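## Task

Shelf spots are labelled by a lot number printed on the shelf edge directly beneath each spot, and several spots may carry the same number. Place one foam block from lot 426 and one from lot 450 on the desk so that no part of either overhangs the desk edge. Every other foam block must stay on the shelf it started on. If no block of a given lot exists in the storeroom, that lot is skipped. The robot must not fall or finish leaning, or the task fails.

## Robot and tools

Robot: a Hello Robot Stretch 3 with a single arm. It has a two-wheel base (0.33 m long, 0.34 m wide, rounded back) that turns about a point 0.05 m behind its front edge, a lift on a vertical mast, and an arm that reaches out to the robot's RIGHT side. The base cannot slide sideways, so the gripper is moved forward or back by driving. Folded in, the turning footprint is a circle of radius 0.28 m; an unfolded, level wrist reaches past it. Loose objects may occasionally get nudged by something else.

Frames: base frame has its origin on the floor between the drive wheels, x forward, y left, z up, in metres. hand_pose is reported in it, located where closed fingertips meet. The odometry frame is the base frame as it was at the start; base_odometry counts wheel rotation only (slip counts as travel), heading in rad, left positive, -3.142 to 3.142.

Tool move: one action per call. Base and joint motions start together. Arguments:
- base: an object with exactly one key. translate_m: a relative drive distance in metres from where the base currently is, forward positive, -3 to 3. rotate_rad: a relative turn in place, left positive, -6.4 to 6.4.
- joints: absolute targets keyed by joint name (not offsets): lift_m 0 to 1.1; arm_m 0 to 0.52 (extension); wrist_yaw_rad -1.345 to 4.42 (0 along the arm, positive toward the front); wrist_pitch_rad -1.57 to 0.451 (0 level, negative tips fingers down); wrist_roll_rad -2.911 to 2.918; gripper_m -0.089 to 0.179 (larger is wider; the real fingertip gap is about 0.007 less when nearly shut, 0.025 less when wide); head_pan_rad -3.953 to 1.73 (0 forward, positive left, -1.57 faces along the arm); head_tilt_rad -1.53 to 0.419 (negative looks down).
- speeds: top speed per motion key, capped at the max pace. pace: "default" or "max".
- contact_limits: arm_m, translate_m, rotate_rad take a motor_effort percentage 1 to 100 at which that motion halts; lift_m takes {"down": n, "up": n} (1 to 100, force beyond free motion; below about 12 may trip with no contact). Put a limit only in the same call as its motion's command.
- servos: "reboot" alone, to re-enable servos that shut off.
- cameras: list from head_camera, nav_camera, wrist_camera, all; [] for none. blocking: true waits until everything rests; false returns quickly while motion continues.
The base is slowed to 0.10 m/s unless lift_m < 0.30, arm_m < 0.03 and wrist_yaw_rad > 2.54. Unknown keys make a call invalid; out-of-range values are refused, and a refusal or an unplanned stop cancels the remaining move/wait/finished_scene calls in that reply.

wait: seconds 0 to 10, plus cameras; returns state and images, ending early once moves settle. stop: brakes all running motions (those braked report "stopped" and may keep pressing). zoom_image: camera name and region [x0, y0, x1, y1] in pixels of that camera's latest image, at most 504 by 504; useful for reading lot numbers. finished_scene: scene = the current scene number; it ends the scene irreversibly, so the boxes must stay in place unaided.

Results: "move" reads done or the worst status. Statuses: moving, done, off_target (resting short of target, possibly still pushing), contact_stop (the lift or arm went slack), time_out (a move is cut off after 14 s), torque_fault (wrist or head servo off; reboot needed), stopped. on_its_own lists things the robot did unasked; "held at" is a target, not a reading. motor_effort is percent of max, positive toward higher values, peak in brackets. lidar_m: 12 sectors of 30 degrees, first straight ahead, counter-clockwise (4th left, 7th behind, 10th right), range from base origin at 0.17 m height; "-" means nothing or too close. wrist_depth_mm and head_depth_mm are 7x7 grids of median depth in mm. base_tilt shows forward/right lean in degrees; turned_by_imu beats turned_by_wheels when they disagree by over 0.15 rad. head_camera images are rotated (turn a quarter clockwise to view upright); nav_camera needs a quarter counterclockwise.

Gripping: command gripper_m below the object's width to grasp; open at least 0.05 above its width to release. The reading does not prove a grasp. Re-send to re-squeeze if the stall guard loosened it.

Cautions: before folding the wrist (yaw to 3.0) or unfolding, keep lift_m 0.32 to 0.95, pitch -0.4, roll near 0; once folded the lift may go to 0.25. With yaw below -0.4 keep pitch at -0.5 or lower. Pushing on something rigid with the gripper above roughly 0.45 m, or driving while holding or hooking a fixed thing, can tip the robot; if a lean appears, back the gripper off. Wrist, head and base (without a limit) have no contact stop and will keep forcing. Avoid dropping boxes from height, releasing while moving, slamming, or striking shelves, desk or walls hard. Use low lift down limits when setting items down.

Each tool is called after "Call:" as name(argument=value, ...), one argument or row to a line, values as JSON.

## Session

Call:
move(
  joints={"head_tilt_rad": -0.3, "head_pan_rad": 1.2},
  cameras=["nav_camera"],
)

Call:
move(
  joints={"head_pan_rad": 0.0},
  cameras=["nav_camera"],
)

Call:
move(
  joints={"head_pan_rad": -1.57},
  cameras=["nav_camera","head_camera"],
)

Call:
move(
  joints={"head_pan_rad": -3.0},
  cameras=["nav_camera"],
)

Scene clock: 1.13 s.
move: done
base_odometry: x=+0.000 y=+0.000 heading=+0.000
turned_by_wheels: +0.000
turned_by_imu: +0.000
base_tilt: forward=-0.4 right=-1.2
lidar_m: 0.84 0.77 0.78 0.96 1.17 1.16 1.57 1.48 1.13 1.38 3.08 1.31
head_depth_mm: 643 667 688 718 748 780 815 / 681 703 733 765 799 833 873 / 718 747 779 812 851 893 934 / 759 795 830 873 915 966 1018 / 813 849 891 936 990 1048 1106 / 869 923 969 1028 1078 1148 1215 / 934 989 1041 1109 1174 1260 1345
base_status: not commanded
joint_positions: lift_m=+0.306 arm_m=+0.001 wrist_yaw_rad=+2.853 wrist_pitch_rad=-0.337 wrist_roll_rad=+0.000 gripper_m=+0.037 head_pan_rad=+1.230 head_tilt_rad=-0.302
joint_status: all done
measured_speeds: all 0
motor_effort: left_wheel=-0.1(0.5) right_wheel=+0.8(1.0) lift_m=+26.7(27.3) arm_m=-8.9(8.9) wrist_yaw_rad=-0.4(2.2) wrist_pitch_rad=+2.1(2.2) wrist_roll_rad=+0.1(0.3) gripper_m=+0.5(1.0) head_pan_rad=-2.3(4.8) head_tilt_rad=-2.5(6.5)
hand_pose: x=+0.0453 y=+0.0786 z=+0.3376 quat_wxyz=(+0.218, +0.707, +0.017, +0.673) (m; base frame)
wrist_depth_mm: 133 - - - - - - / 136 - - - - - - / 144 - - - - - - / 155 186 878 869 822 - - / 170 181 728 663 667 692 663 / 567 194 126 560 129 583 561 / 506 205 314 499 483 492 488
pictures: nav_camera (sideways)
camera_calibration:
nav_camera: T_world_to_cam=[[0.0748811, 0.261915, 0.962182, -1.20977], [0.946999, -0.320946, 0.0136648, 0.0265712], [0.312387, 0.910162, -0.272066, 0.305394], [0, 0, 0, 1]] pos_world=[-0.0299753, 0.0474258, 1.24674]

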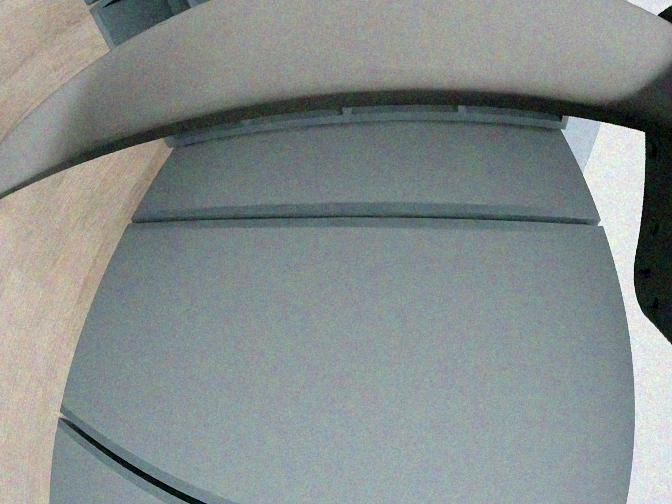

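Scene clock: 2.27 s.
move: done
base_odometry: x=+0.000 y=+0.000 heading=+0.000
turned_by_wheels: +0.000
turned_by_imu: +0.000
base_tilt: forward=-0.3 right=-1.2
lidar_m: 0.84 0.77 0.78 0.96 1.17 1.16 1.57 1.48 1.13 1.38 3.09 1.31
head_depth_mm: 1172 1255 1344 1464 1592 1775 1562 / 1038 1103 1180 1267 1372 1505 1514 / 941 992 1054 1120 1204 1298 1398 / 856 903 950 1008 1068 1142 1223 / 788 821 866 911 967 1021 1085 / 729 759 794 835 875 925 981 / 677 705 736 767 804 846 890
base_status: not commanded
joint_positions: lift_m=+0.306 arm_m=+0.001 wrist_yaw_rad=+2.853 wrist_pitch_rad=-0.337 wrist_roll_rad=+0.000 gripper_m=+0.037 head_pan_rad=-0.023 head_tilt_rad=-0.302
joint_status: all done
measured_speeds: all 0
motor_effort: left_wheel=-0.1(0.5) right_wheel=+0.3(1.2) lift_m=+26.3(26.8) arm_m=-11.7(11.7) wrist_yaw_rad=-0.3(2.2) wrist_pitch_rad=+2.0(2.1) wrist_roll_rad=+0.0(0.3) gripper_m=+0.0(0.9) head_pan_rad=+1.3(6.0) head_tilt_rad=-0.4(2.6)
hand_pose: x=+0.0453 y=+0.0786 z=+0.3376 quat_wxyz=(+0.218, +0.707, +0.017, +0.673) (m; base frame)
wrist_depth_mm: 133 - - - - - - / 136 - - - - - - / 145 - - - - - - / 156 186 880 861 814 - - / 170 180 721 659 660 682 655 / 575 193 126 561 128 579 571 / 508 205 313 501 483 495 491
pictures: nav_camera (sideways)
camera_calibration:
nav_camera: T_world_to_cam=[[0.272189, 0.0108186, 0.962183, -1.21097], [-0.00856866, -0.99987, 0.0136663, 0.0324213], [0.962206, -0.0119644, -0.272061, 0.301431], [0, 0, 0, 1]] pos_world=[0.0398527, 0.0491245, 1.24674]

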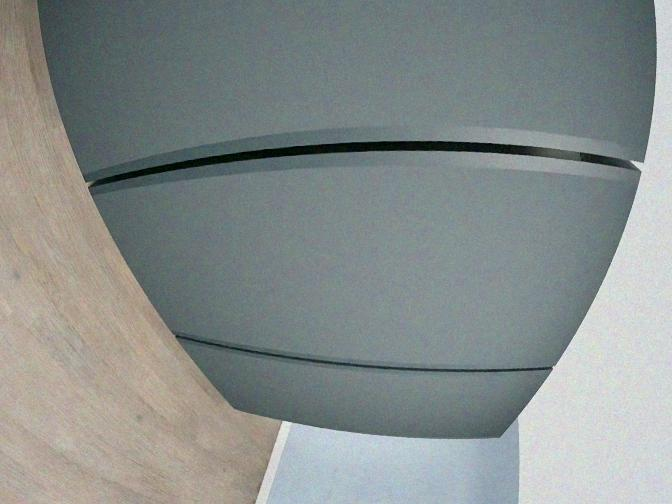

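Scene clock: 4.53 s.
move: done
base_odometry: x=+0.000 y=+0.000 heading=+0.000
turned_by_wheels: +0.000
turned_by_imu: +0.000
base_tilt: forward=-0.3 right=-1.2
lidar_m: 0.85 0.77 0.78 0.96 1.17 1.16 1.57 1.48 1.13 1.37 3.08 1.31
head_depth_mm: 1518 1558 1610 1643 1350 924 1242 / 1656 1725 1759 1812 1340 1010 1561 / 1854 1909 1980 1996 1324 1772 1547 / 2087 2161 2259 2218 1323 1923 1532 / 2373 2467 2630 2548 1608 1996 1531 / 2732 2889 3093 3094 2674 1966 1518 / 2758 2854 3014 3141 2831 1980 1518
base_status: not commanded
joint_positions: lift_m=+0.306 arm_m=+0.001 wrist_yaw_rad=+2.853 wrist_pitch_rad=-0.337 wrist_roll_rad=+0.000 gripper_m=+0.037 head_pan_rad=-1.578 head_tilt_rad=-0.302
joint_status: all done
measured_speeds: translate_m=+0.000 rotate_rad=+0.000 lift_m=+0.000 arm_m=+0.000 wrist_yaw_rad=+0.000 wrist_pitch_rad=+0.000 wrist_roll_rad=+0.000 head_pan_rad=+0.024 head_tilt_rad=+0.000
motor_effort: left_wheel=-0.5(0.8) right_wheel=+0.4(1.5) lift_m=+26.5(27.1) arm_m=-12.5(13.0) wrist_yaw_rad=+0.0(1.9) wrist_pitch_rad=+2.1(2.2) wrist_roll_rad=+0.0(0.3) gripper_m=+0.3(0.9) head_pan_rad=+3.5(5.3) head_tilt_rad=+1.8(2.9)
hand_pose: x=+0.0453 y=+0.0786 z=+0.3376 quat_wxyz=(+0.218, +0.707, +0.017, +0.673) (m; base frame)
wrist_depth_mm: 133 - - - - - - / 136 - - - - - - / 145 - - - - - - / 155 186 884 871 825 - - / 169 180 732 669 669 680 654 / 569 193 126 562 129 574 572 / 504 205 314 497 480 494 491
pictures: head_camera (sideways), nav_camera (sideways)
camera_calibration:
head_camera: T_world_to_cam=[[-0.0444642, 0.246841, -0.968035, 1.27566], [0.99715, -0.0481568, -0.0580811, 0.0691663], [-0.0609542, -0.967859, -0.243996, 0.273529], [0, 0, 0, 1]] pos_world=[0.00442478, -0.0468166, 1.30564]
nav_camera: T_world_to_cam=[[0.0150103, -0.27201, 0.962177, -1.20939], [-0.999883, -0.00688406, 0.0136524, 0.0384576], [0.00291009, -0.96227, -0.272082, 0.307309], [0, 0, 0, 1]] pos_world=[0.0557122, -0.0329887, 1.24674]

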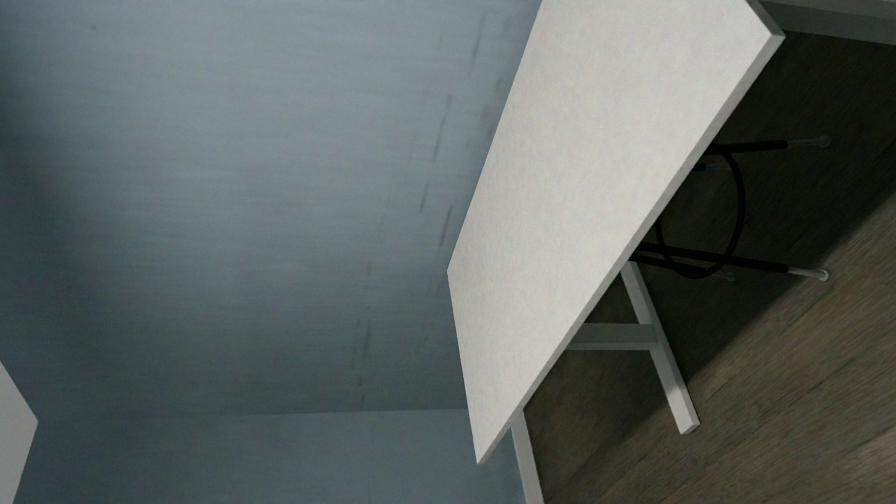

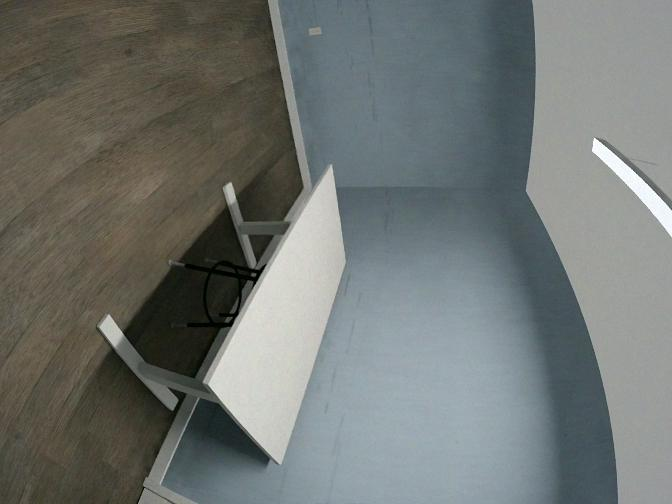

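Scene clock: 5.73 s.
move: done
base_odometry: x=+0.000 y=+0.000 heading=+0.000
turned_by_wheels: +0.000
turned_by_imu: +0.000
base_tilt: forward=-0.3 right=-1.2
lidar_m: 0.85 0.77 0.78 0.96 1.17 1.16 1.57 1.48 1.13 1.37 3.09 1.31
head_depth_mm: 1359 1436 1561 1628 1706 1827 1509 / 1788 1866 1947 1588 1639 1746 1552 / 1691 1763 1857 1982 2104 2001 1541 / 1565 1649 1745 1820 1938 1951 1534 / 1452 1507 1587 1677 1776 1831 1528 / 1356 1430 1487 1564 1641 1736 1518 / 1287 1341 1396 1455 1537 1615 1524
base_status: not commanded
joint_positions: lift_m=+0.306 arm_m=+0.001 wrist_yaw_rad=+2.853 wrist_pitch_rad=-0.337 wrist_roll_rad=+0.000 gripper_m=+0.037 head_pan_rad=-3.034 head_tilt_rad=-0.302
joint_status: all done
measured_speeds: all 0
motor_effort: left_wheel=-0.2(0.6) right_wheel=+0.4(1.0) lift_m=+26.2(27.1) arm_m=-12.6(12.9) wrist_yaw_rad=+0.7(1.9) wrist_pitch_rad=+2.0(2.1) wrist_roll_rad=-0.2(0.3) gripper_m=+0.4(1.2) head_pan_rad=+3.6(5.1) head_tilt_rad=+3.5(3.9)
hand_pose: x=+0.0453 y=+0.0786 z=+0.3376 quat_wxyz=(+0.218, +0.707, +0.017, +0.673) (m; base frame)
wrist_depth_mm: 133 - - - - - - / 136 - - - - - - / 145 - - - - - - / 155 186 884 860 828 - - / 169 180 733 669 654 683 655 / 571 193 126 559 128 576 570 / 506 206 312 497 482 493 495
pictures: nav_camera (sideways)
camera_calibration:
nav_camera: T_world_to_cam=[[-0.268486, -0.0461124, 0.962179, -1.20765], [-0.121494, 0.992498, 0.0136639, 0.0331051], [-0.955591, -0.11323, -0.272074, 0.31321], [0, 0, 0, 1]] pos_world=[-0.0209136, -0.0530796, 1.24674]

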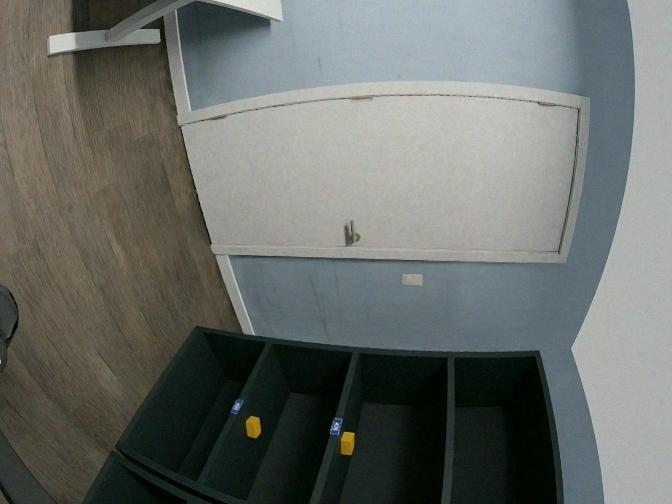

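Call:
move(
  base={"rotate_rad": -0.566},
  joints={"head_pan_rad": -3.7, "head_tilt_rad": -0.4},
  pace="max",
  cameras=["head_camera", "nav_camera"],
)

Call:
move(
  joints={"head_pan_rad": -3.0},
  cameras=["head_camera"],
)

Scene clock: 36.37 s.
move: done
base_odometry: x=+0.000 y=+0.000 heading=-0.566
turned_by_wheels: -0.566
turned_by_imu: -0.556
base_tilt: forward=-0.3 right=-1.2
lidar_m: 1.37 0.86 0.77 0.78 0.94 1.61 1.16 1.57 1.48 1.13 1.33 3.09
head_depth_mm: 1146 1188 1248 1300 1344 1374 1423 / 1404 1376 1450 1476 1490 1594 1421 / 1429 1525 1599 1765 1605 1683 1411 / 1392 1479 1569 1717 1516 1666 1402 / 1371 1456 1519 1664 1503 1655 1405 / 1341 1422 1501 1613 1493 1643 1386 / 1284 1335 1436 1163 1286 1394 1366
base_status: done
joint_positions: lift_m=+0.306 arm_m=+0.001 wrist_yaw_rad=+2.853 wrist_pitch_rad=-0.337 wrist_roll_rad=+0.000 gripper_m=+0.037 head_pan_rad=-3.706 head_tilt_rad=-0.399
joint_status: all done
measured_speeds: all 0
motor_effort: left_wheel=+8.4(12.1) right_wheel=-9.8(13.8) lift_m=+25.7(26.9) arm_m=-11.7(12.7) wrist_yaw_rad=-1.1(1.5) wrist_pitch_rad=+2.1(2.1) wrist_roll_rad=+0.0(0.3) gripper_m=+0.0(1.0) head_pan_rad=+3.5(4.2) head_tilt_rad=-3.6(6.9)
hand_pose: x=+0.0453 y=+0.0786 z=+0.3376 quat_wxyz=(+0.218, +0.707, +0.017, +0.673) (m; base frame)
wrist_depth_mm: 133 - - - - 720 - / 136 - - - - 763 - / 144 158 - - - - - / 155 182 880 864 823 816 812 / 169 181 731 672 665 694 688 / 573 193 126 562 129 576 571 / 502 204 314 497 483 492 485
pictures: head_camera (sideways), nav_camera (sideways)
camera_calibration:
head_camera: T_world_to_cam=[[0.311729, -0.14256, -0.939416, 1.23614], [-0.562843, -0.824259, -0.0616851, 0.0833199], [-0.765528, 0.547972, -0.337184, 0.399095], [0, 0, 0, 1]] pos_world=[-0.0329273, 0.0262089, 1.30096]
nav_camera: T_world_to_cam=[[-0.317011, 0.180428, 0.931101, -1.16678], [0.521391, 0.853231, 0.0121785, 0.031109], [-0.792247, 0.489329, -0.364557, 0.432532], [0, 0, 0, 1]] pos_world=[-0.0434284, -0.0276738, 1.24369]

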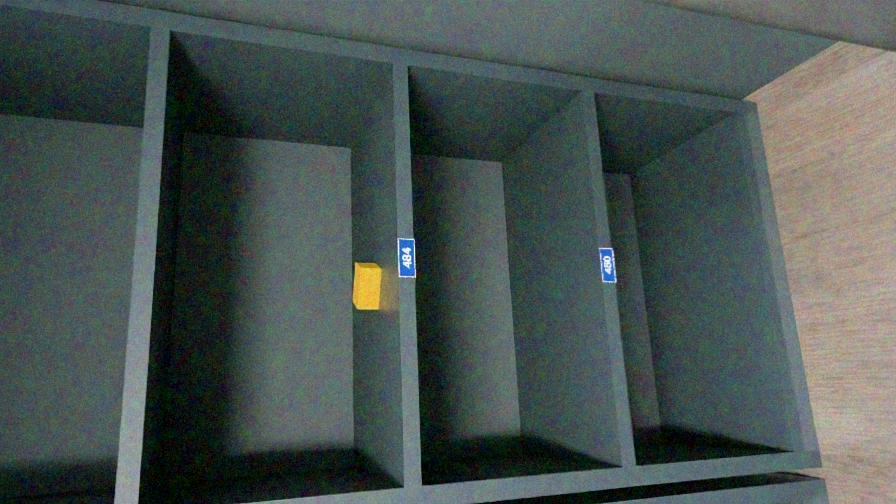

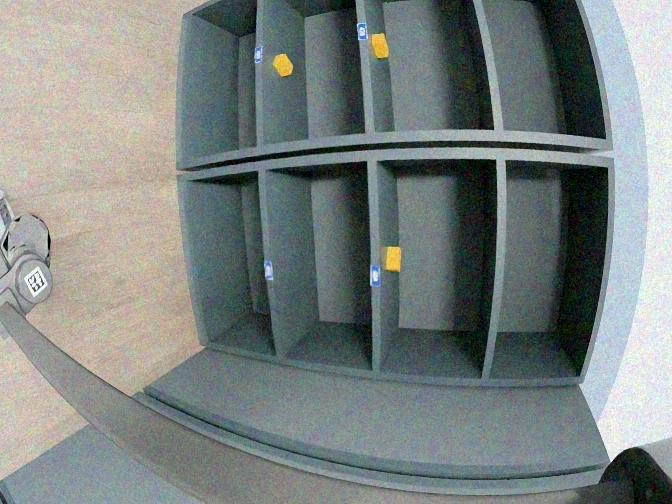

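Scene clock: 37.30 s.
move: done
base_odometry: x=+0.000 y=+0.000 heading=-0.566
turned_by_wheels: +0.000
turned_by_imu: +0.000
base_tilt: forward=-0.3 right=-1.3
lidar_m: 1.37 0.86 0.77 0.77 0.94 1.61 1.16 1.58 1.48 1.13 1.33 3.10
head_depth_mm: 1332 1034 1074 1146 1293 1577 1387 / 1392 1473 1542 1642 1390 1400 1400 / 1463 1543 1616 1749 1614 1686 1424 / 1547 1617 1715 1841 1694 1670 1415 / 1588 1649 1746 1901 1955 1694 1400 / 1394 1440 1499 1629 1804 1763 1398 / 1697 1785 1898 2000 2074 1745 1379
base_status: not commanded
joint_positions: lift_m=+0.306 arm_m=+0.001 wrist_yaw_rad=+2.853 wrist_pitch_rad=-0.337 wrist_roll_rad=+0.000 gripper_m=+0.037 head_pan_rad=-2.981 head_tilt_rad=-0.400
joint_status: all done
measured_speeds: all 0
motor_effort: left_wheel=+7.7(8.4) right_wheel=-9.7(10.5) lift_m=+25.9(26.9) arm_m=-12.7(12.9) wrist_yaw_rad=-0.1(1.4) wrist_pitch_rad=+2.0(2.1) wrist_roll_rad=-0.2(0.3) gripper_m=+0.7(0.9) head_pan_rad=+0.0(5.2) head_tilt_rad=-4.5(5.1)
hand_pose: x=+0.0453 y=+0.0786 z=+0.3376 quat_wxyz=(+0.218, +0.707, +0.017, +0.673) (m; base frame)
wrist_depth_mm: 133 - - - - 719 - / 136 - - - - 774 - / 145 157 - - - - - / 156 181 871 849 832 814 805 / 170 180 726 668 669 684 679 / 578 193 126 562 129 580 571 / 505 205 316 496 478 495 485
pictures: head_camera (sideways)
camera_calibration:
head_camera: T_world_to_cam=[[0.328394, 0.10004, -0.939228, 1.2358], [0.124861, -0.990247, -0.0618177, 0.0793372], [-0.936252, -0.0969725, -0.337682, 0.400835], [0, 0, 0, 1]] pos_world=[-0.0404538, -0.0061967, 1.30096]

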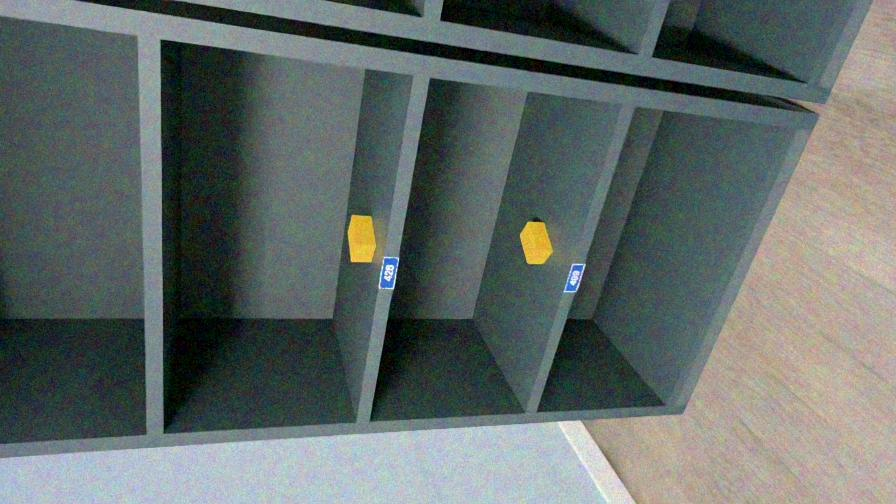

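Call:
zoom_image(
  camera="head_camera",
  region=[340, 205, 410, 300],
)

Call:
zoom_image(
  camera="head_camera",
  region=[515, 210, 590, 300],
)

Scaled by 5.305 from the camera's 896x504 image, which has a finer 1280x720 frame.

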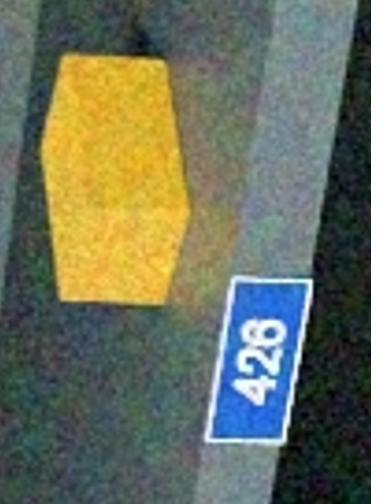

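Scaled by 5.600 from the camera's 896x504 image, which has a finer 1280x720 frame.

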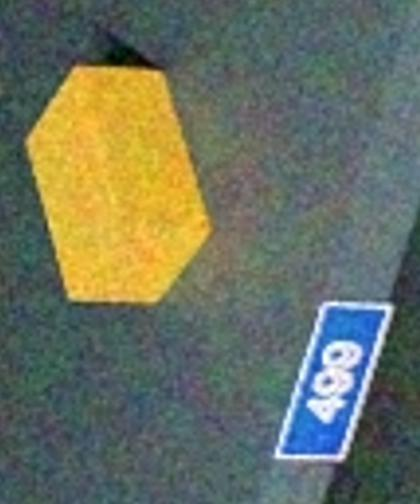

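Call:
move(
  base={"rotate_rad": 0.555},
  joints={"lift_m": 0.28},
  pace="max",
  cameras=[],
)

Call:
move(
  base={"translate_m": -0.808},
  pace="max",
  cameras=[],
)

Call:
move(
  base={"rotate_rad": -2.506},
  joints={"lift_m": 0.94, "head_pan_rad": -1.57, "head_tilt_rad": -0.4, "wrist_pitch_rad": -0.4},
  pace="max",
  cameras=["head_camera"],
)

Scene clock: 61.70 s.
move: done
base_odometry: x=+0.000 y=+0.000 heading=-0.011
turned_by_wheels: +0.555
turned_by_imu: +0.544
base_tilt: forward=-0.2 right=-1.3
lidar_m: 0.85 0.77 0.78 0.95 1.31 1.16 1.58 1.48 1.13 1.33 3.10 1.33
head_depth_mm: 1313 1385 1510 1675 1745 1707 1420 / 1718 1835 1970 2064 1765 1753 1422 / 1603 1703 1863 2021 2170 1786 1404 / 1495 1594 1707 1840 2006 1772 1402 / 1397 1480 1587 1699 1830 1765 1402 / 1316 1401 1490 1590 1703 1751 1398 / 1259 1326 1402 1496 1594 1671 1389
base_status: done
joint_positions: lift_m=+0.280 arm_m=+0.001 wrist_yaw_rad=+2.853 wrist_pitch_rad=-0.339 wrist_roll_rad=+0.000 gripper_m=+0.037 head_pan_rad=-3.000 head_tilt_rad=-0.401
joint_status: all done
measured_speeds: all 0
motor_effort: left_wheel=-7.5(15.3) right_wheel=+6.1(13.8) lift_m=+27.5(27.5) arm_m=-11.8(12.9) wrist_yaw_rad=-0.2(1.5) wrist_pitch_rad=+2.3(2.4) wrist_roll_rad=-0.1(0.3) gripper_m=+0.1(1.1) head_pan_rad=-3.0(3.8) head_tilt_rad=-3.3(4.3)
hand_pose: x=+0.0452 y=+0.0785 z=+0.3109 quat_wxyz=(+0.218, +0.707, +0.018, +0.673) (m; base frame)
wrist_depth_mm: 134 - - - - - - / 136 - - - - - - / 145 - - - - - - / 156 186 822 810 808 763 - / 171 180 693 632 633 647 646 / 538 194 126 532 129 537 536 / 480 206 284 457 456 465 462
pictures: none
No camera images: "cameras" was empty.

Scene clock: 65.73 s.
move: done
base_odometry: x=-0.808 y=+0.009 heading=-0.011
turned_by_wheels: +0.000
turned_by_imu: +0.000
base_tilt: forward=-0.4 right=-1.2
lidar_m: 1.53 1.39 1.40 0.76 0.96 0.79 0.80 0.87 0.88 1.06 1.05 2.40
head_depth_mm: 1082 1165 1264 1336 834 882 933 / 1000 1082 1171 1281 1419 1564 1414 / 936 1004 1084 1174 1288 1426 1412 / 877 934 1009 1083 1178 1291 1360 / 824 879 932 1006 1092 1182 1286 / 756 808 855 912 983 1064 1153 / 722 763 811 860 922 992 1070
base_status: done
joint_positions: lift_m=+0.280 arm_m=+0.001 wrist_yaw_rad=+2.853 wrist_pitch_rad=-0.339 wrist_roll_rad=+0.000 gripper_m=+0.037 head_pan_rad=-3.000 head_tilt_rad=-0.401
joint_status: not commanded
measured_speeds: all 0
motor_effort: left_wheel=-5.4(16.9) right_wheel=+0.6(12.1) lift_m=+24.6(29.6) arm_m=-10.3(12.8) wrist_yaw_rad=+0.2(2.0) wrist_pitch_rad=+2.3(2.4) wrist_roll_rad=+0.0(0.4) gripper_m=+0.5(1.2) head_pan_rad=-2.7(3.4) head_tilt_rad=-0.8(3.6)
hand_pose: x=+0.0452 y=+0.0785 z=+0.3109 quat_wxyz=(+0.218, +0.707, +0.018, +0.673) (m; base frame)
wrist_depth_mm: 133 - - - - - - / 137 - - - - - - / 145 161 977 - - - - / 156 167 821 812 799 797 799 / 167 180 683 626 626 643 640 / 531 194 126 527 129 543 535 / 479 206 284 453 454 464 462
pictures: none
No camera images: "cameras" was empty.

Scene clock: 70.93 s.
move: done
base_odometry: x=-0.808 y=+0.009 heading=-2.517
turned_by_wheels: -2.506
turned_by_imu: -2.466
base_tilt: forward=-0.4 right=-1.2
lidar_m: 0.87 0.90 1.05 1.54 2.03 1.45 1.39 1.43 0.76 1.10 0.78 0.91
head_depth_mm: 646 965 1008 896 883 975 - / 660 984 1055 945 1205 1067 896 / 671 977 1049 930 1222 1060 866 / 594 977 1041 924 1209 1056 861 / 607 970 1037 903 1203 1044 882 / 625 972 1037 900 1200 1039 878 / 639 965 1025 886 1191 1035 876
base_status: done
joint_positions: lift_m=+0.940 arm_m=+0.001 wrist_yaw_rad=+2.853 wrist_pitch_rad=-0.413 wrist_roll_rad=+0.000 gripper_m=+0.037 head_pan_rad=-1.570 head_tilt_rad=-0.401
joint_status: all done
measured_speeds: all 0
motor_effort: left_wheel=+6.0(14.1) right_wheel=-9.8(14.4) lift_m=+26.9(33.1) arm_m=-11.5(13.1) wrist_yaw_rad=+0.7(2.2) wrist_pitch_rad=+2.1(4.5) wrist_roll_rad=+0.1(0.4) gripper_m=+0.7(1.0) head_pan_rad=-2.4(5.7) head_tilt_rad=+1.4(3.5)
hand_pose: x=+0.0428 y=+0.0701 z=+0.9537 quat_wxyz=(+0.243, +0.705, +0.044, +0.664) (m; base frame)
wrist_depth_mm: 134 - - - - - - / 138 - - - - - - / 150 - - - - - - / 163 183 - - - - 893 / - 191 - - - - - / - 208 126 - 129 - - / - - - - - - -
pictures: head_camera (sideways)
camera_calibration:
head_camera: T_world_to_cam=[[-0.0466178, 0.340822, -0.938971, 1.23769], [0.99751, -0.0339134, -0.0618338, 0.074016], [-0.0529181, -0.939516, -0.338393, 0.396355], [0, 0, 0, 1]] pos_world=[0.00484118, -0.0469418, 1.30086]

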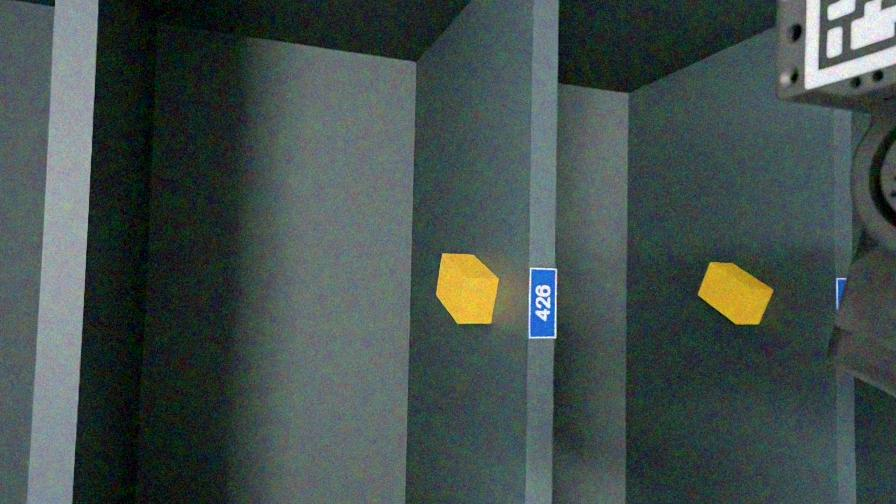

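Call:
move(
  base={"translate_m": 0.15},
  joints={"wrist_yaw_rad": 0.0, "gripper_m": 0.179},
  pace="max",
  cameras=[],
)

Call:
move(
  joints={"wrist_yaw_rad": -0.37, "wrist_pitch_rad": -0.15, "arm_m": 0.13, "lift_m": 0.975},
  cameras=["wrist_camera"],
)

Scene clock: 83.40 s.
move: done
base_odometry: x=-0.930 y=-0.079 heading=-2.517
turned_by_wheels: +0.000
turned_by_imu: +0.000
base_tilt: forward=-0.2 right=-1.2
lidar_m: 0.72 0.74 1.02 1.01 2.24 1.61 1.54 1.59 0.84 1.10 0.71 0.76
head_depth_mm: 647 988 1056 956 1213 1072 - / 661 979 1050 946 1219 1067 842 / 583 977 1045 853 1220 1092 - / 595 971 1039 919 1205 1093 - / 611 970 1031 907 1200 1047 856 / 628 961 1027 897 1192 1038 823 / 564 933 945 827 906 963 874
base_status: done
joint_positions: lift_m=+0.940 arm_m=+0.001 wrist_yaw_rad=+0.003 wrist_pitch_rad=-0.413 wrist_roll_rad=+0.000 gripper_m=+0.179 head_pan_rad=-1.570 head_tilt_rad=-0.401
joint_status: all done
measured_speeds: all 0
motor_effort: left_wheel=+6.6(11.2) right_wheel=+2.5(8.9) lift_m=+24.9(25.2) arm_m=-7.4(9.5) wrist_yaw_rad=-2.8(7.4) wrist_pitch_rad=+2.0(2.1) wrist_roll_rad=-0.2(0.3) gripper_m=+0.7(84.5) head_pan_rad=-3.2(3.8) head_tilt_rad=+3.9(4.3)
hand_pose: x=-0.0209 y=-0.3705 z=+0.9537 quat_wxyz=(+0.693, +0.146, -0.691, -0.144) (m; base frame)
wrist_depth_mm: 385 - - - 374 - - / 401 - - - - - - / - - - - - 896 - / - - - - - 900 - / - 142 - - 720 - - / - 139 - - - - - / - - - - - - 105
pictures: none
No camera images: "cameras" was empty.

Scene clock: 85.60 s.
move: done
base_odometry: x=-0.930 y=-0.079 heading=-2.517
turned_by_wheels: +0.000
turned_by_imu: +0.000
base_tilt: forward=-0.3 right=-1.1
lidar_m: 0.72 0.75 1.02 1.01 2.24 1.61 1.54 1.59 0.84 1.10 0.71 0.76
head_depth_mm: 648 985 1057 1041 - 1073 901 / 663 984 1050 1032 - - 1226 / 582 977 1041 929 - - 860 / 596 971 1038 917 1210 - 864 / 613 966 1033 905 1199 1046 882 / 628 965 1033 895 1198 1037 875 / 564 935 947 830 908 962 871
base_status: not commanded
joint_positions: lift_m=+0.975 arm_m=+0.130 wrist_yaw_rad=-0.367 wrist_pitch_rad=-0.173 wrist_roll_rad=+0.000 gripper_m=+0.179 head_pan_rad=-1.570 head_tilt_rad=-0.401
joint_status: all done
measured_speeds: all 0
motor_effort: left_wheel=+6.3(7.0) right_wheel=+2.3(3.0) lift_m=+28.8(31.1) arm_m=+12.3(15.0) wrist_yaw_rad=-2.8(5.6) wrist_pitch_rad=+3.9(5.8) wrist_roll_rad=+0.0(0.3) gripper_m=+0.7(1.2) head_pan_rad=-3.5(3.5) head_tilt_rad=+4.3(5.4)
hand_pose: x=-0.1106 y=-0.5067 z=+1.0459 quat_wxyz=(+0.682, -0.068, -0.703, -0.189) (m; base frame)
wrist_depth_mm: - - - - 762 - - / - - - - 798 - - / - - - - - - - / - - - - - - - / - 142 306 325 - - - / - 126 - - 916 - - / - - - - - - 105
pictures: wrist_camera
camera_calibration:
wrist_camera: T_world_to_cam=[[-0.947514, 0.319332, -0.0156616, 0.0800549], [0.130695, 0.342159, -0.930508, 1.19351], [-0.291782, -0.883716, -0.365936, 0.0688923], [0, 0, 0, 1]] pos_world=[-0.0600322, -0.373055, 1.13704]

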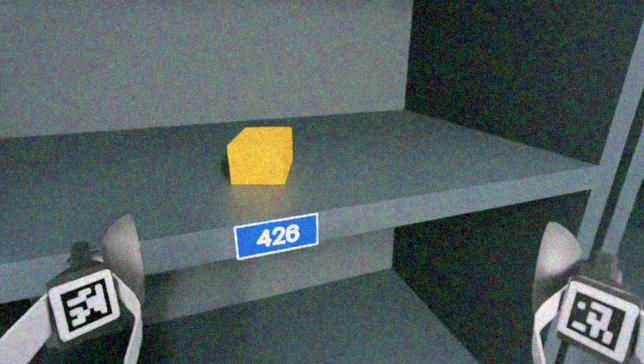

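Call:
move(
  joints={"arm_m": 0.377, "lift_m": 0.967},
  contact_limits={"arm_m": 30},
  cameras=["wrist_camera"],
)

Call:
move(
  joints={"gripper_m": 0.025},
  cameras=[],
)

Call:
move(
  joints={"lift_m": 1.01},
  cameras=["wrist_camera"],
)

Scene clock: 103.63 s.
move: done
base_odometry: x=-0.930 y=-0.079 heading=-2.517
turned_by_wheels: +0.000
turned_by_imu: +0.000
base_tilt: forward=-0.2 right=-1.2
lidar_m: 0.72 0.74 1.02 1.01 2.25 1.61 1.54 1.59 0.84 1.10 0.71 0.76
head_depth_mm: 644 985 1054 956 - 1070 904 / 659 979 1048 396 1214 1068 898 / 583 975 1033 470 1217 1059 892 / 593 969 1038 497 1210 1051 886 / 610 972 1032 910 1196 1045 884 / 625 964 1033 895 1190 1043 880 / 560 933 948 832 912 966 872
base_status: not commanded
joint_positions: lift_m=+0.967 arm_m=+0.377 wrist_yaw_rad=-0.367 wrist_pitch_rad=-0.173 wrist_roll_rad=+0.000 gripper_m=+0.179 head_pan_rad=-1.570 head_tilt_rad=-0.400
joint_status: all done
measured_speeds: all 0
motor_effort: left_wheel=+6.5(7.1) right_wheel=+1.9(3.3) lift_m=+28.0(32.4) arm_m=+12.1(14.7) wrist_yaw_rad=-2.5(4.5) wrist_pitch_rad=+3.8(3.9) wrist_roll_rad=-0.1(0.3) gripper_m=+0.3(1.0) head_pan_rad=-2.8(3.6) head_tilt_rad=+4.1(5.6)
contact_limits: arm_m 30 (drawing in: default 31, maximum 55; extending or still: default 39, maximum 69)
hand_pose: x=-0.1106 y=-0.7537 z=+1.0379 quat_wxyz=(+0.682, -0.068, -0.703, -0.189) (m; base frame)
wrist_depth_mm: - - - - - 552 - / - - - - - 574 - / - - - - - - - / - - - - - - - / - 143 - 180 - - - / - 126 - 155 155 - - / - 162 168 163 162 162 107
pictures: wrist_camera
camera_calibration:
wrist_camera: T_world_to_cam=[[-0.947469, 0.319467, -0.0156063, 0.158829], [0.130597, 0.341859, -0.930632, 1.27053], [-0.291971, -0.883783, -0.365623, -0.15272], [0, 0, 0, 1]] pos_world=[-0.0600319, -0.620055, 1.12904]

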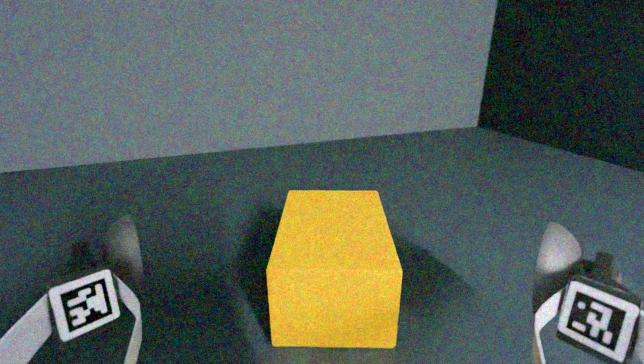

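Scene clock: 105.70 s.
move: done
base_odometry: x=-0.930 y=-0.079 heading=-2.517
turned_by_wheels: +0.000
turned_by_imu: +0.000
base_tilt: forward=-0.2 right=-1.2
lidar_m: 0.72 0.74 1.02 1.01 2.25 1.61 1.54 1.59 0.84 1.10 0.71 0.76
head_depth_mm: 644 986 1056 953 - 1074 904 / 660 977 1047 396 1218 1067 895 / 582 974 1037 472 1217 1060 893 / 592 970 1037 496 1206 1053 883 / 610 967 1032 906 1194 1045 883 / 627 961 1029 900 1189 1040 878 / 563 933 948 833 910 963 875
base_status: not commanded
joint_positions: lift_m=+0.967 arm_m=+0.377 wrist_yaw_rad=-0.367 wrist_pitch_rad=-0.173 wrist_roll_rad=+0.000 gripper_m=+0.026 head_pan_rad=-1.570 head_tilt_rad=-0.400
joint_status: all done
measured_speeds: all 0
motor_effort: left_wheel=+6.6(7.0) right_wheel=+2.4(3.2) lift_m=+26.8(28.8) arm_m=+7.3(12.3) wrist_yaw_rad=-2.5(4.3) wrist_pitch_rad=+3.8(3.8) wrist_roll_rad=-0.3(0.3) gripper_m=-11.4(83.6) head_pan_rad=-2.5(3.2) head_tilt_rad=+4.1(4.8)
contact_limits: arm_m 30 (drawing in: default 31, maximum 55; extending or still: default 39, maximum 69)
hand_pose: x=-0.1106 y=-0.7537 z=+1.0379 quat_wxyz=(+0.682, -0.068, -0.703, -0.189) (m; base frame)
wrist_depth_mm: - - - - - 554 - / - - - - - 577 - / - - - - - - - / - - - - - - - / - - 153 171 151 - - / - - 127 155 127 - - / - 95 163 163 162 - 167
pictures: none
No camera images: "cameras" was empty.

Scene clock: 106.90 s.
move: done
base_odometry: x=-0.930 y=-0.079 heading=-2.517
turned_by_wheels: +0.000
turned_by_imu: +0.000
base_tilt: forward=-0.3 right=-1.1
lidar_m: 0.72 0.75 1.02 1.01 2.25 1.61 1.54 1.59 0.84 1.10 0.71 0.76
head_depth_mm: 643 986 1050 - 1239 1069 901 / 658 981 1021 753 1223 1060 894 / 582 974 500 449 1215 1059 892 / 594 972 1029 487 1205 1050 885 / 609 967 1036 905 1201 1047 881 / 625 963 1028 894 1196 1038 880 / 563 931 948 829 908 964 875
base_status: not commanded
joint_positions: lift_m=+1.010 arm_m=+0.377 wrist_yaw_rad=-0.367 wrist_pitch_rad=-0.173 wrist_roll_rad=+0.000 gripper_m=+0.026 head_pan_rad=-1.570 head_tilt_rad=-0.400
joint_status: all done
measured_speeds: all 0
motor_effort: left_wheel=+6.4(7.2) right_wheel=+2.3(3.1) lift_m=+28.2(32.4) arm_m=+5.1(7.7) wrist_yaw_rad=-3.6(4.5) wrist_pitch_rad=+3.8(3.8) wrist_roll_rad=+0.0(0.3) gripper_m=-11.0(11.6) head_pan_rad=-2.2(3.2) head_tilt_rad=+3.9(4.8)
contact_limits: arm_m 30 (drawing in: default 31, maximum 55; extending or still: default 39, maximum 69)
hand_pose: x=-0.1106 y=-0.7537 z=+1.0809 quat_wxyz=(+0.682, -0.068, -0.703, -0.189) (m; base frame)
wrist_depth_mm: - - - - - 553 - / - - - - - 582 - / - - - - - - - / - - - - - - - / - - 153 181 158 - - / - - 128 154 127 - - / - - - 162 130 - -
pictures: wrist_camera
camera_calibration:
wrist_camera: T_world_to_cam=[[-0.947469, 0.319467, -0.0156063, 0.159501], [0.130597, 0.341859, -0.930632, 1.31064], [-0.291971, -0.883783, -0.365623, -0.136961], [0, 0, 0, 1]] pos_world=[-0.0600319, -0.620055, 1.17214]

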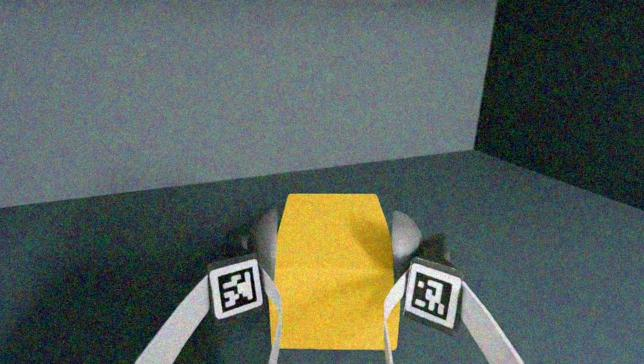

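Call:
move(
  joints={"arm_m": 0.0},
  speeds={"arm_m": 0.35},
  cameras=[],
)

Call:
move(
  base={"rotate_rad": 2.167},
  joints={"wrist_yaw_rad": 0.0, "head_tilt_rad": -0.75},
  cameras=[],
)

Call:
move(
  base={"translate_m": 1.245},
  joints={"lift_m": 0.82},
  cameras=[],
)

Call:
move(
  base={"rotate_rad": -0.596},
  cameras=["head_camera"],
)

Scene clock: 124.27 s.
move: done
base_odometry: x=-0.930 y=-0.079 heading=-2.517
turned_by_wheels: +0.000
turned_by_imu: +0.000
base_tilt: forward=-0.3 right=-1.2
lidar_m: 0.72 0.74 1.02 1.01 2.25 1.62 1.54 1.59 0.84 1.10 0.71 0.75
head_depth_mm: 643 985 1052 959 712 - - / 658 982 1047 945 691 - - / 581 977 1043 933 703 - - / 592 970 1040 923 1208 1092 886 / 607 971 1030 909 1196 1052 881 / 625 963 1029 899 1192 1040 879 / 637 931 947 835 908 963 876
base_status: not commanded
joint_positions: lift_m=+1.010 arm_m=+0.001 wrist_yaw_rad=-0.367 wrist_pitch_rad=-0.173 wrist_roll_rad=+0.000 gripper_m=+0.026 head_pan_rad=-1.570 head_tilt_rad=-0.400
joint_status: all done
measured_speeds: all 0
motor_effort: left_wheel=+6.5(7.1) right_wheel=+2.1(3.2) lift_m=+28.2(28.2) arm_m=-12.1(13.6) wrist_yaw_rad=-2.0(4.3) wrist_pitch_rad=+3.8(3.9) wrist_roll_rad=+0.0(0.3) gripper_m=-10.9(11.6) head_pan_rad=-2.2(3.0) head_tilt_rad=+2.5(4.1)
hand_pose: x=-0.1106 y=-0.3772 z=+1.0809 quat_wxyz=(+0.682, -0.068, -0.703, -0.189) (m; base frame)
wrist_depth_mm: - - - - 864 - - / - - - - 891 - - / - - - - - - - / - - - - - - - / - - 158 182 157 - - / - - 127 154 126 - - / - - - 162 130 - -
pictures: none
No camera images: "cameras" was empty.

Scene clock: 128.80 s.
move: done
base_odometry: x=-0.930 y=-0.079 heading=-0.350
turned_by_wheels: +2.167
turned_by_imu: +2.131
base_tilt: forward=-0.3 right=-1.2
lidar_m: 2.13 1.59 1.54 0.89 0.84 1.04 0.71 0.75 0.73 0.76 1.01 1.53
head_depth_mm: 589 649 - - - - 1126 / 620 686 751 - - - 1159 / 658 732 - - - - 1151 / 688 774 844 - 1300 1330 1146 / 756 855 980 1163 1402 1326 1141 / 815 930 1081 1299 1512 1316 1136 / 874 1014 1171 1458 1529 1312 1132
base_status: done
joint_positions: lift_m=+1.010 arm_m=+0.001 wrist_yaw_rad=-0.002 wrist_pitch_rad=-0.173 wrist_roll_rad=+0.000 gripper_m=+0.026 head_pan_rad=-1.570 head_tilt_rad=-0.751
joint_status: all done
measured_speeds: all 0
motor_effort: left_wheel=-9.1(12.4) right_wheel=+9.0(11.9) lift_m=+29.4(30.4) arm_m=-12.3(12.6) wrist_yaw_rad=+2.0(5.3) wrist_pitch_rad=+3.8(3.9) wrist_roll_rad=-0.3(0.3) gripper_m=-10.9(11.8) head_pan_rad=-1.9(3.2) head_tilt_rad=+2.6(6.8)
hand_pose: x=-0.0221 y=-0.3938 z=+1.0809 quat_wxyz=(+0.705, +0.060, -0.704, -0.062) (m; base frame)
wrist_depth_mm: - - - 552 - - - / - - - 578 - - - / - - - - - - - / - - - - - - - / - - 156 181 152 - - / - - 127 155 126 - - / - - - 162 130 - -
pictures: none
No camera images: "cameras" was empty.

Scene clock: 142.37 s.
move: done
base_odometry: x=+0.240 y=-0.506 heading=-0.350
turned_by_wheels: +0.000
turned_by_imu: +0.000
base_tilt: forward=-0.3 right=-1.3
lidar_m: 1.24 0.92 0.89 0.93 1.30 1.70 1.89 1.43 0.91 0.87 1.49 2.57
head_depth_mm: 1159 1259 1211 904 789 1329 - / 1213 1339 1188 898 1498 1417 - / 1280 1431 1178 890 1466 1279 - / 1353 1488 1168 908 525 334 1101 / 1446 1565 1153 981 1550 1326 1143 / 1546 1639 1143 1833 1568 1322 1142 / 1664 1784 1130 1819 1558 1310 1134
base_status: done
joint_positions: lift_m=+0.820 arm_m=+0.001 wrist_yaw_rad=-0.002 wrist_pitch_rad=-0.173 wrist_roll_rad=+0.000 gripper_m=+0.026 head_pan_rad=-1.570 head_tilt_rad=-0.750
joint_status: all done
measured_speeds: all 0
motor_effort: left_wheel=+5.9(9.0) right_wheel=+5.0(14.5) lift_m=+25.6(28.1) arm_m=-2.9(12.5) wrist_yaw_rad=+1.4(3.3) wrist_pitch_rad=+3.6(3.9) wrist_roll_rad=-0.2(0.4) gripper_m=-11.1(11.7) head_pan_rad=-2.0(2.8) head_tilt_rad=+2.3(3.5)
hand_pose: x=-0.0221 y=-0.3938 z=+0.8909 quat_wxyz=(+0.705, +0.060, -0.704, -0.062) (m; base frame)
wrist_depth_mm: - - - - - - - / - - - - - - - / - - - - - - - / - - - - - - - / - - 158 182 157 - - / - - 128 154 127 - - / - - - 164 165 - -
pictures: none
No camera images: "cameras" was empty.

Scene clock: 144.43 s.
move: done
base_odometry: x=+0.240 y=-0.506 heading=-0.946
turned_by_wheels: -0.596
turned_by_imu: -0.586
base_tilt: forward=-0.3 right=-1.3
lidar_m: 2.57 1.33 0.94 0.90 0.92 1.22 1.70 1.94 1.46 0.90 0.87 1.49
head_depth_mm: 1165 1312 1486 1751 1628 1395 - / 1164 1305 1502 1766 1621 1412 - / 1166 1313 1417 891 780 1281 - / 1157 1297 1166 883 525 334 1100 / 1150 1291 1158 877 1500 1321 1142 / 1153 1295 1144 869 1518 1325 1144 / 1147 1284 1126 862 1485 1313 1136
base_status: done
joint_positions: lift_m=+0.820 arm_m=+0.001 wrist_yaw_rad=-0.002 wrist_pitch_rad=-0.173 wrist_roll_rad=+0.000 gripper_m=+0.026 head_pan_rad=-1.570 head_tilt_rad=-0.750
joint_status: not commanded
measured_speeds: all 0
motor_effort: left_wheel=+7.8(12.1) right_wheel=-11.0(13.6) lift_m=+25.7(26.0) arm_m=-2.5(3.3) wrist_yaw_rad=+2.2(3.3) wrist_pitch_rad=+3.8(3.9) wrist_roll_rad=-0.2(0.3) gripper_m=-10.7(11.3) head_pan_rad=-1.5(2.3) head_tilt_rad=+2.5(3.5)
hand_pose: x=-0.0221 y=-0.3938 z=+0.8909 quat_wxyz=(+0.705, +0.060, -0.704, -0.062) (m; base frame)
wrist_depth_mm: - - - - - - - / - - - - - - - / - - - - - - - / - - - - - - - / - - 153 181 163 - - / - - 128 154 127 - - / - - - 163 - - -
pictures: head_camera (sideways)
camera_calibration:
head_camera: T_world_to_cam=[[-0.0467897, 0.641598, -0.765613, 1.01166], [0.997492, -0.0107447, -0.069965, 0.0845673], [-0.0531157, -0.766966, -0.639486, 0.788093], [0, 0, 0, 1]] pos_world=[0.00484008, -0.0437282, 1.28443]

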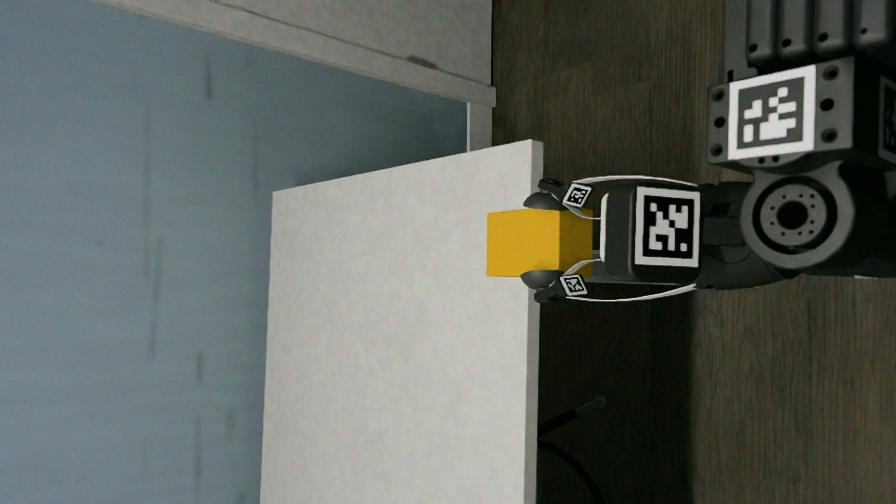

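Call:
move(
  base={"translate_m": 0.07},
  joints={"arm_m": 0.367},
  speeds={"arm_m": 0.3},
  cameras=[],
)

Call:
move(
  joints={"lift_m": 0.712},
  cameras=[],
)

Call:
move(
  joints={"lift_m": 0.685},
  speeds={"lift_m": 0.03},
  contact_limits={"lift_m": {"down": 13}},
  cameras=["wrist_camera"],
)

Scene clock: 164.17 s.
move: done
base_odometry: x=+0.281 y=-0.563 heading=-0.945
turned_by_wheels: +0.000
turned_by_imu: +0.000
base_tilt: forward=-0.2 right=-1.1
lidar_m: 2.50 1.33 0.95 0.90 0.92 1.23 1.76 2.01 1.45 0.91 0.83 1.44
head_depth_mm: 1164 1323 1499 1717 326 - - / 1163 1310 1445 412 346 1296 1161 / 1158 1303 526 547 1513 1341 1154 / 1148 1296 754 818 1438 1290 1147 / 1150 1286 1158 876 1496 1326 1137 / 1140 1284 1145 869 1489 1322 1135 / 1144 1283 1133 859 1520 1279 1131
base_status: done
joint_positions: lift_m=+0.820 arm_m=+0.367 wrist_yaw_rad=-0.002 wrist_pitch_rad=-0.173 wrist_roll_rad=+0.000 gripper_m=+0.026 head_pan_rad=-1.570 head_tilt_rad=-0.750
joint_status: all done
measured_speeds: all 0
motor_effort: left_wheel=+8.2(11.3) right_wheel=+2.0(8.7) lift_m=+25.7(26.7) arm_m=+12.9(15.1) wrist_yaw_rad=+2.3(2.8) wrist_pitch_rad=+3.7(3.9) wrist_roll_rad=+0.1(0.3) gripper_m=-10.6(11.6) head_pan_rad=-1.2(2.0) head_tilt_rad=+2.0(3.0)
hand_pose: x=-0.0221 y=-0.7603 z=+0.8909 quat_wxyz=(+0.705, +0.060, -0.704, -0.062) (m; base frame)
wrist_depth_mm: - - - - - - - / - - - - - - - / - - - - - - - / - - - - - - - / - - 154 182 158 - - / - - 127 155 126 - - / - - - 162 130 - -
pictures: none
No camera images: "cameras" was empty.

Scene clock: 165.97 s.
move: done
base_odometry: x=+0.281 y=-0.563 heading=-0.945
turned_by_wheels: +0.000
turned_by_imu: +0.000
base_tilt: forward=-0.3 right=-1.2
lidar_m: 2.51 1.33 0.94 0.90 0.92 1.23 1.77 2.00 1.45 0.91 0.83 1.43
head_depth_mm: 1160 1318 1517 1739 1623 1363 343 / 1162 1307 1502 1646 468 377 336 / 1151 1303 1186 592 1475 1336 1153 / 1146 1287 1173 673 1438 1312 1154 / 1150 1291 1157 872 1492 1332 1137 / 1145 1284 1142 866 1494 1319 1135 / 1141 1281 1132 857 1518 1286 1134
base_status: not commanded
joint_positions: lift_m=+0.712 arm_m=+0.367 wrist_yaw_rad=-0.002 wrist_pitch_rad=-0.173 wrist_roll_rad=+0.000 gripper_m=+0.026 head_pan_rad=-1.570 head_tilt_rad=-0.750
joint_status: all done
measured_speeds: all 0
motor_effort: left_wheel=+8.2(8.8) right_wheel=+2.4(2.8) lift_m=+26.0(26.2) arm_m=+11.8(13.3) wrist_yaw_rad=+3.1(3.1) wrist_pitch_rad=+3.7(3.9) wrist_roll_rad=+0.2(0.3) gripper_m=-11.1(11.4) head_pan_rad=-1.7(2.1) head_tilt_rad=+2.2(2.9)
hand_pose: x=-0.0221 y=-0.7603 z=+0.7829 quat_wxyz=(+0.705, +0.060, -0.704, -0.062) (m; base frame)
wrist_depth_mm: - - - - - - - / - - - - - - - / - - - - - - - / - - - - - - - / - - 153 182 158 - - / - - 127 154 126 - - / - - - 162 130 - -
pictures: none
No camera images: "cameras" was empty.

Scene clock: 167.30 s.
move: done
base_odometry: x=+0.281 y=-0.563 heading=-0.945
turned_by_wheels: +0.000
turned_by_imu: +0.000
base_tilt: forward=-0.3 right=-1.2
lidar_m: 2.50 1.33 0.94 0.90 0.92 1.23 1.77 2.00 1.46 0.91 0.83 1.44
head_depth_mm: 1171 1311 1500 1751 1630 1357 1147 / 1156 1310 1494 1642 780 405 353 / 1156 1307 1184 615 1480 1310 1148 / 1152 1292 1166 688 1439 1297 1147 / 1146 1287 1153 878 1506 1337 1140 / 1142 1292 1138 867 1487 1311 1139 / 1145 1282 1135 865 1517 1285 1129
base_status: not commanded
joint_positions: lift_m=+0.685 arm_m=+0.367 wrist_yaw_rad=-0.002 wrist_pitch_rad=-0.136 wrist_roll_rad=+0.000 gripper_m=+0.026 head_pan_rad=-1.570 head_tilt_rad=-0.750
joint_status: all done
measured_speeds: all 0
motor_effort: left_wheel=+7.8(8.5) right_wheel=+1.5(2.8) lift_m=+20.2(27.4) arm_m=+10.9(12.1) wrist_yaw_rad=+1.1(2.8) wrist_pitch_rad=-2.9(3.9) wrist_roll_rad=-0.1(0.3) gripper_m=-10.9(11.5) head_pan_rad=-1.1(1.9) head_tilt_rad=+2.5(2.6)
contact_limits: lift_m down 13 (down: maximum 72; up: maximum 65)
hand_pose: x=-0.0221 y=-0.7626 z=+0.7650 quat_wxyz=(+0.706, +0.048, -0.705, -0.049) (m; base frame)
wrist_depth_mm: - - - - - - - / - - - - - - - / - - - - - - - / - - - - - - - / - - 153 180 150 - - / - - 127 153 126 - - / - 94 - 160 127 - -
pictures: wrist_camera
camera_calibration:
wrist_camera: T_world_to_cam=[[-0.999092, -0.0402176, -0.0140826, -0.0352748], [-0.0000611943, 0.331839, -0.943336, 1.00726], [0.0426118, -0.942478, -0.33154, -0.297972], [0, 0, 0, 1]] pos_world=[-0.022484, -0.616499, 0.850899]

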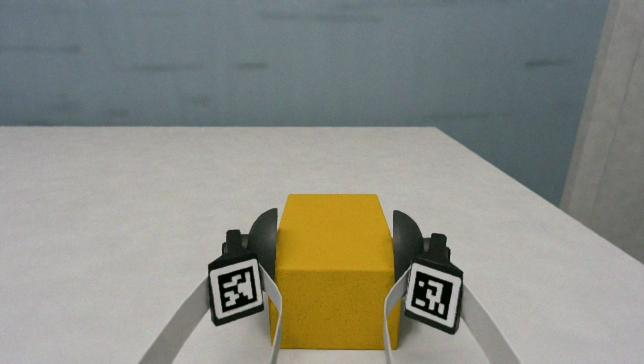

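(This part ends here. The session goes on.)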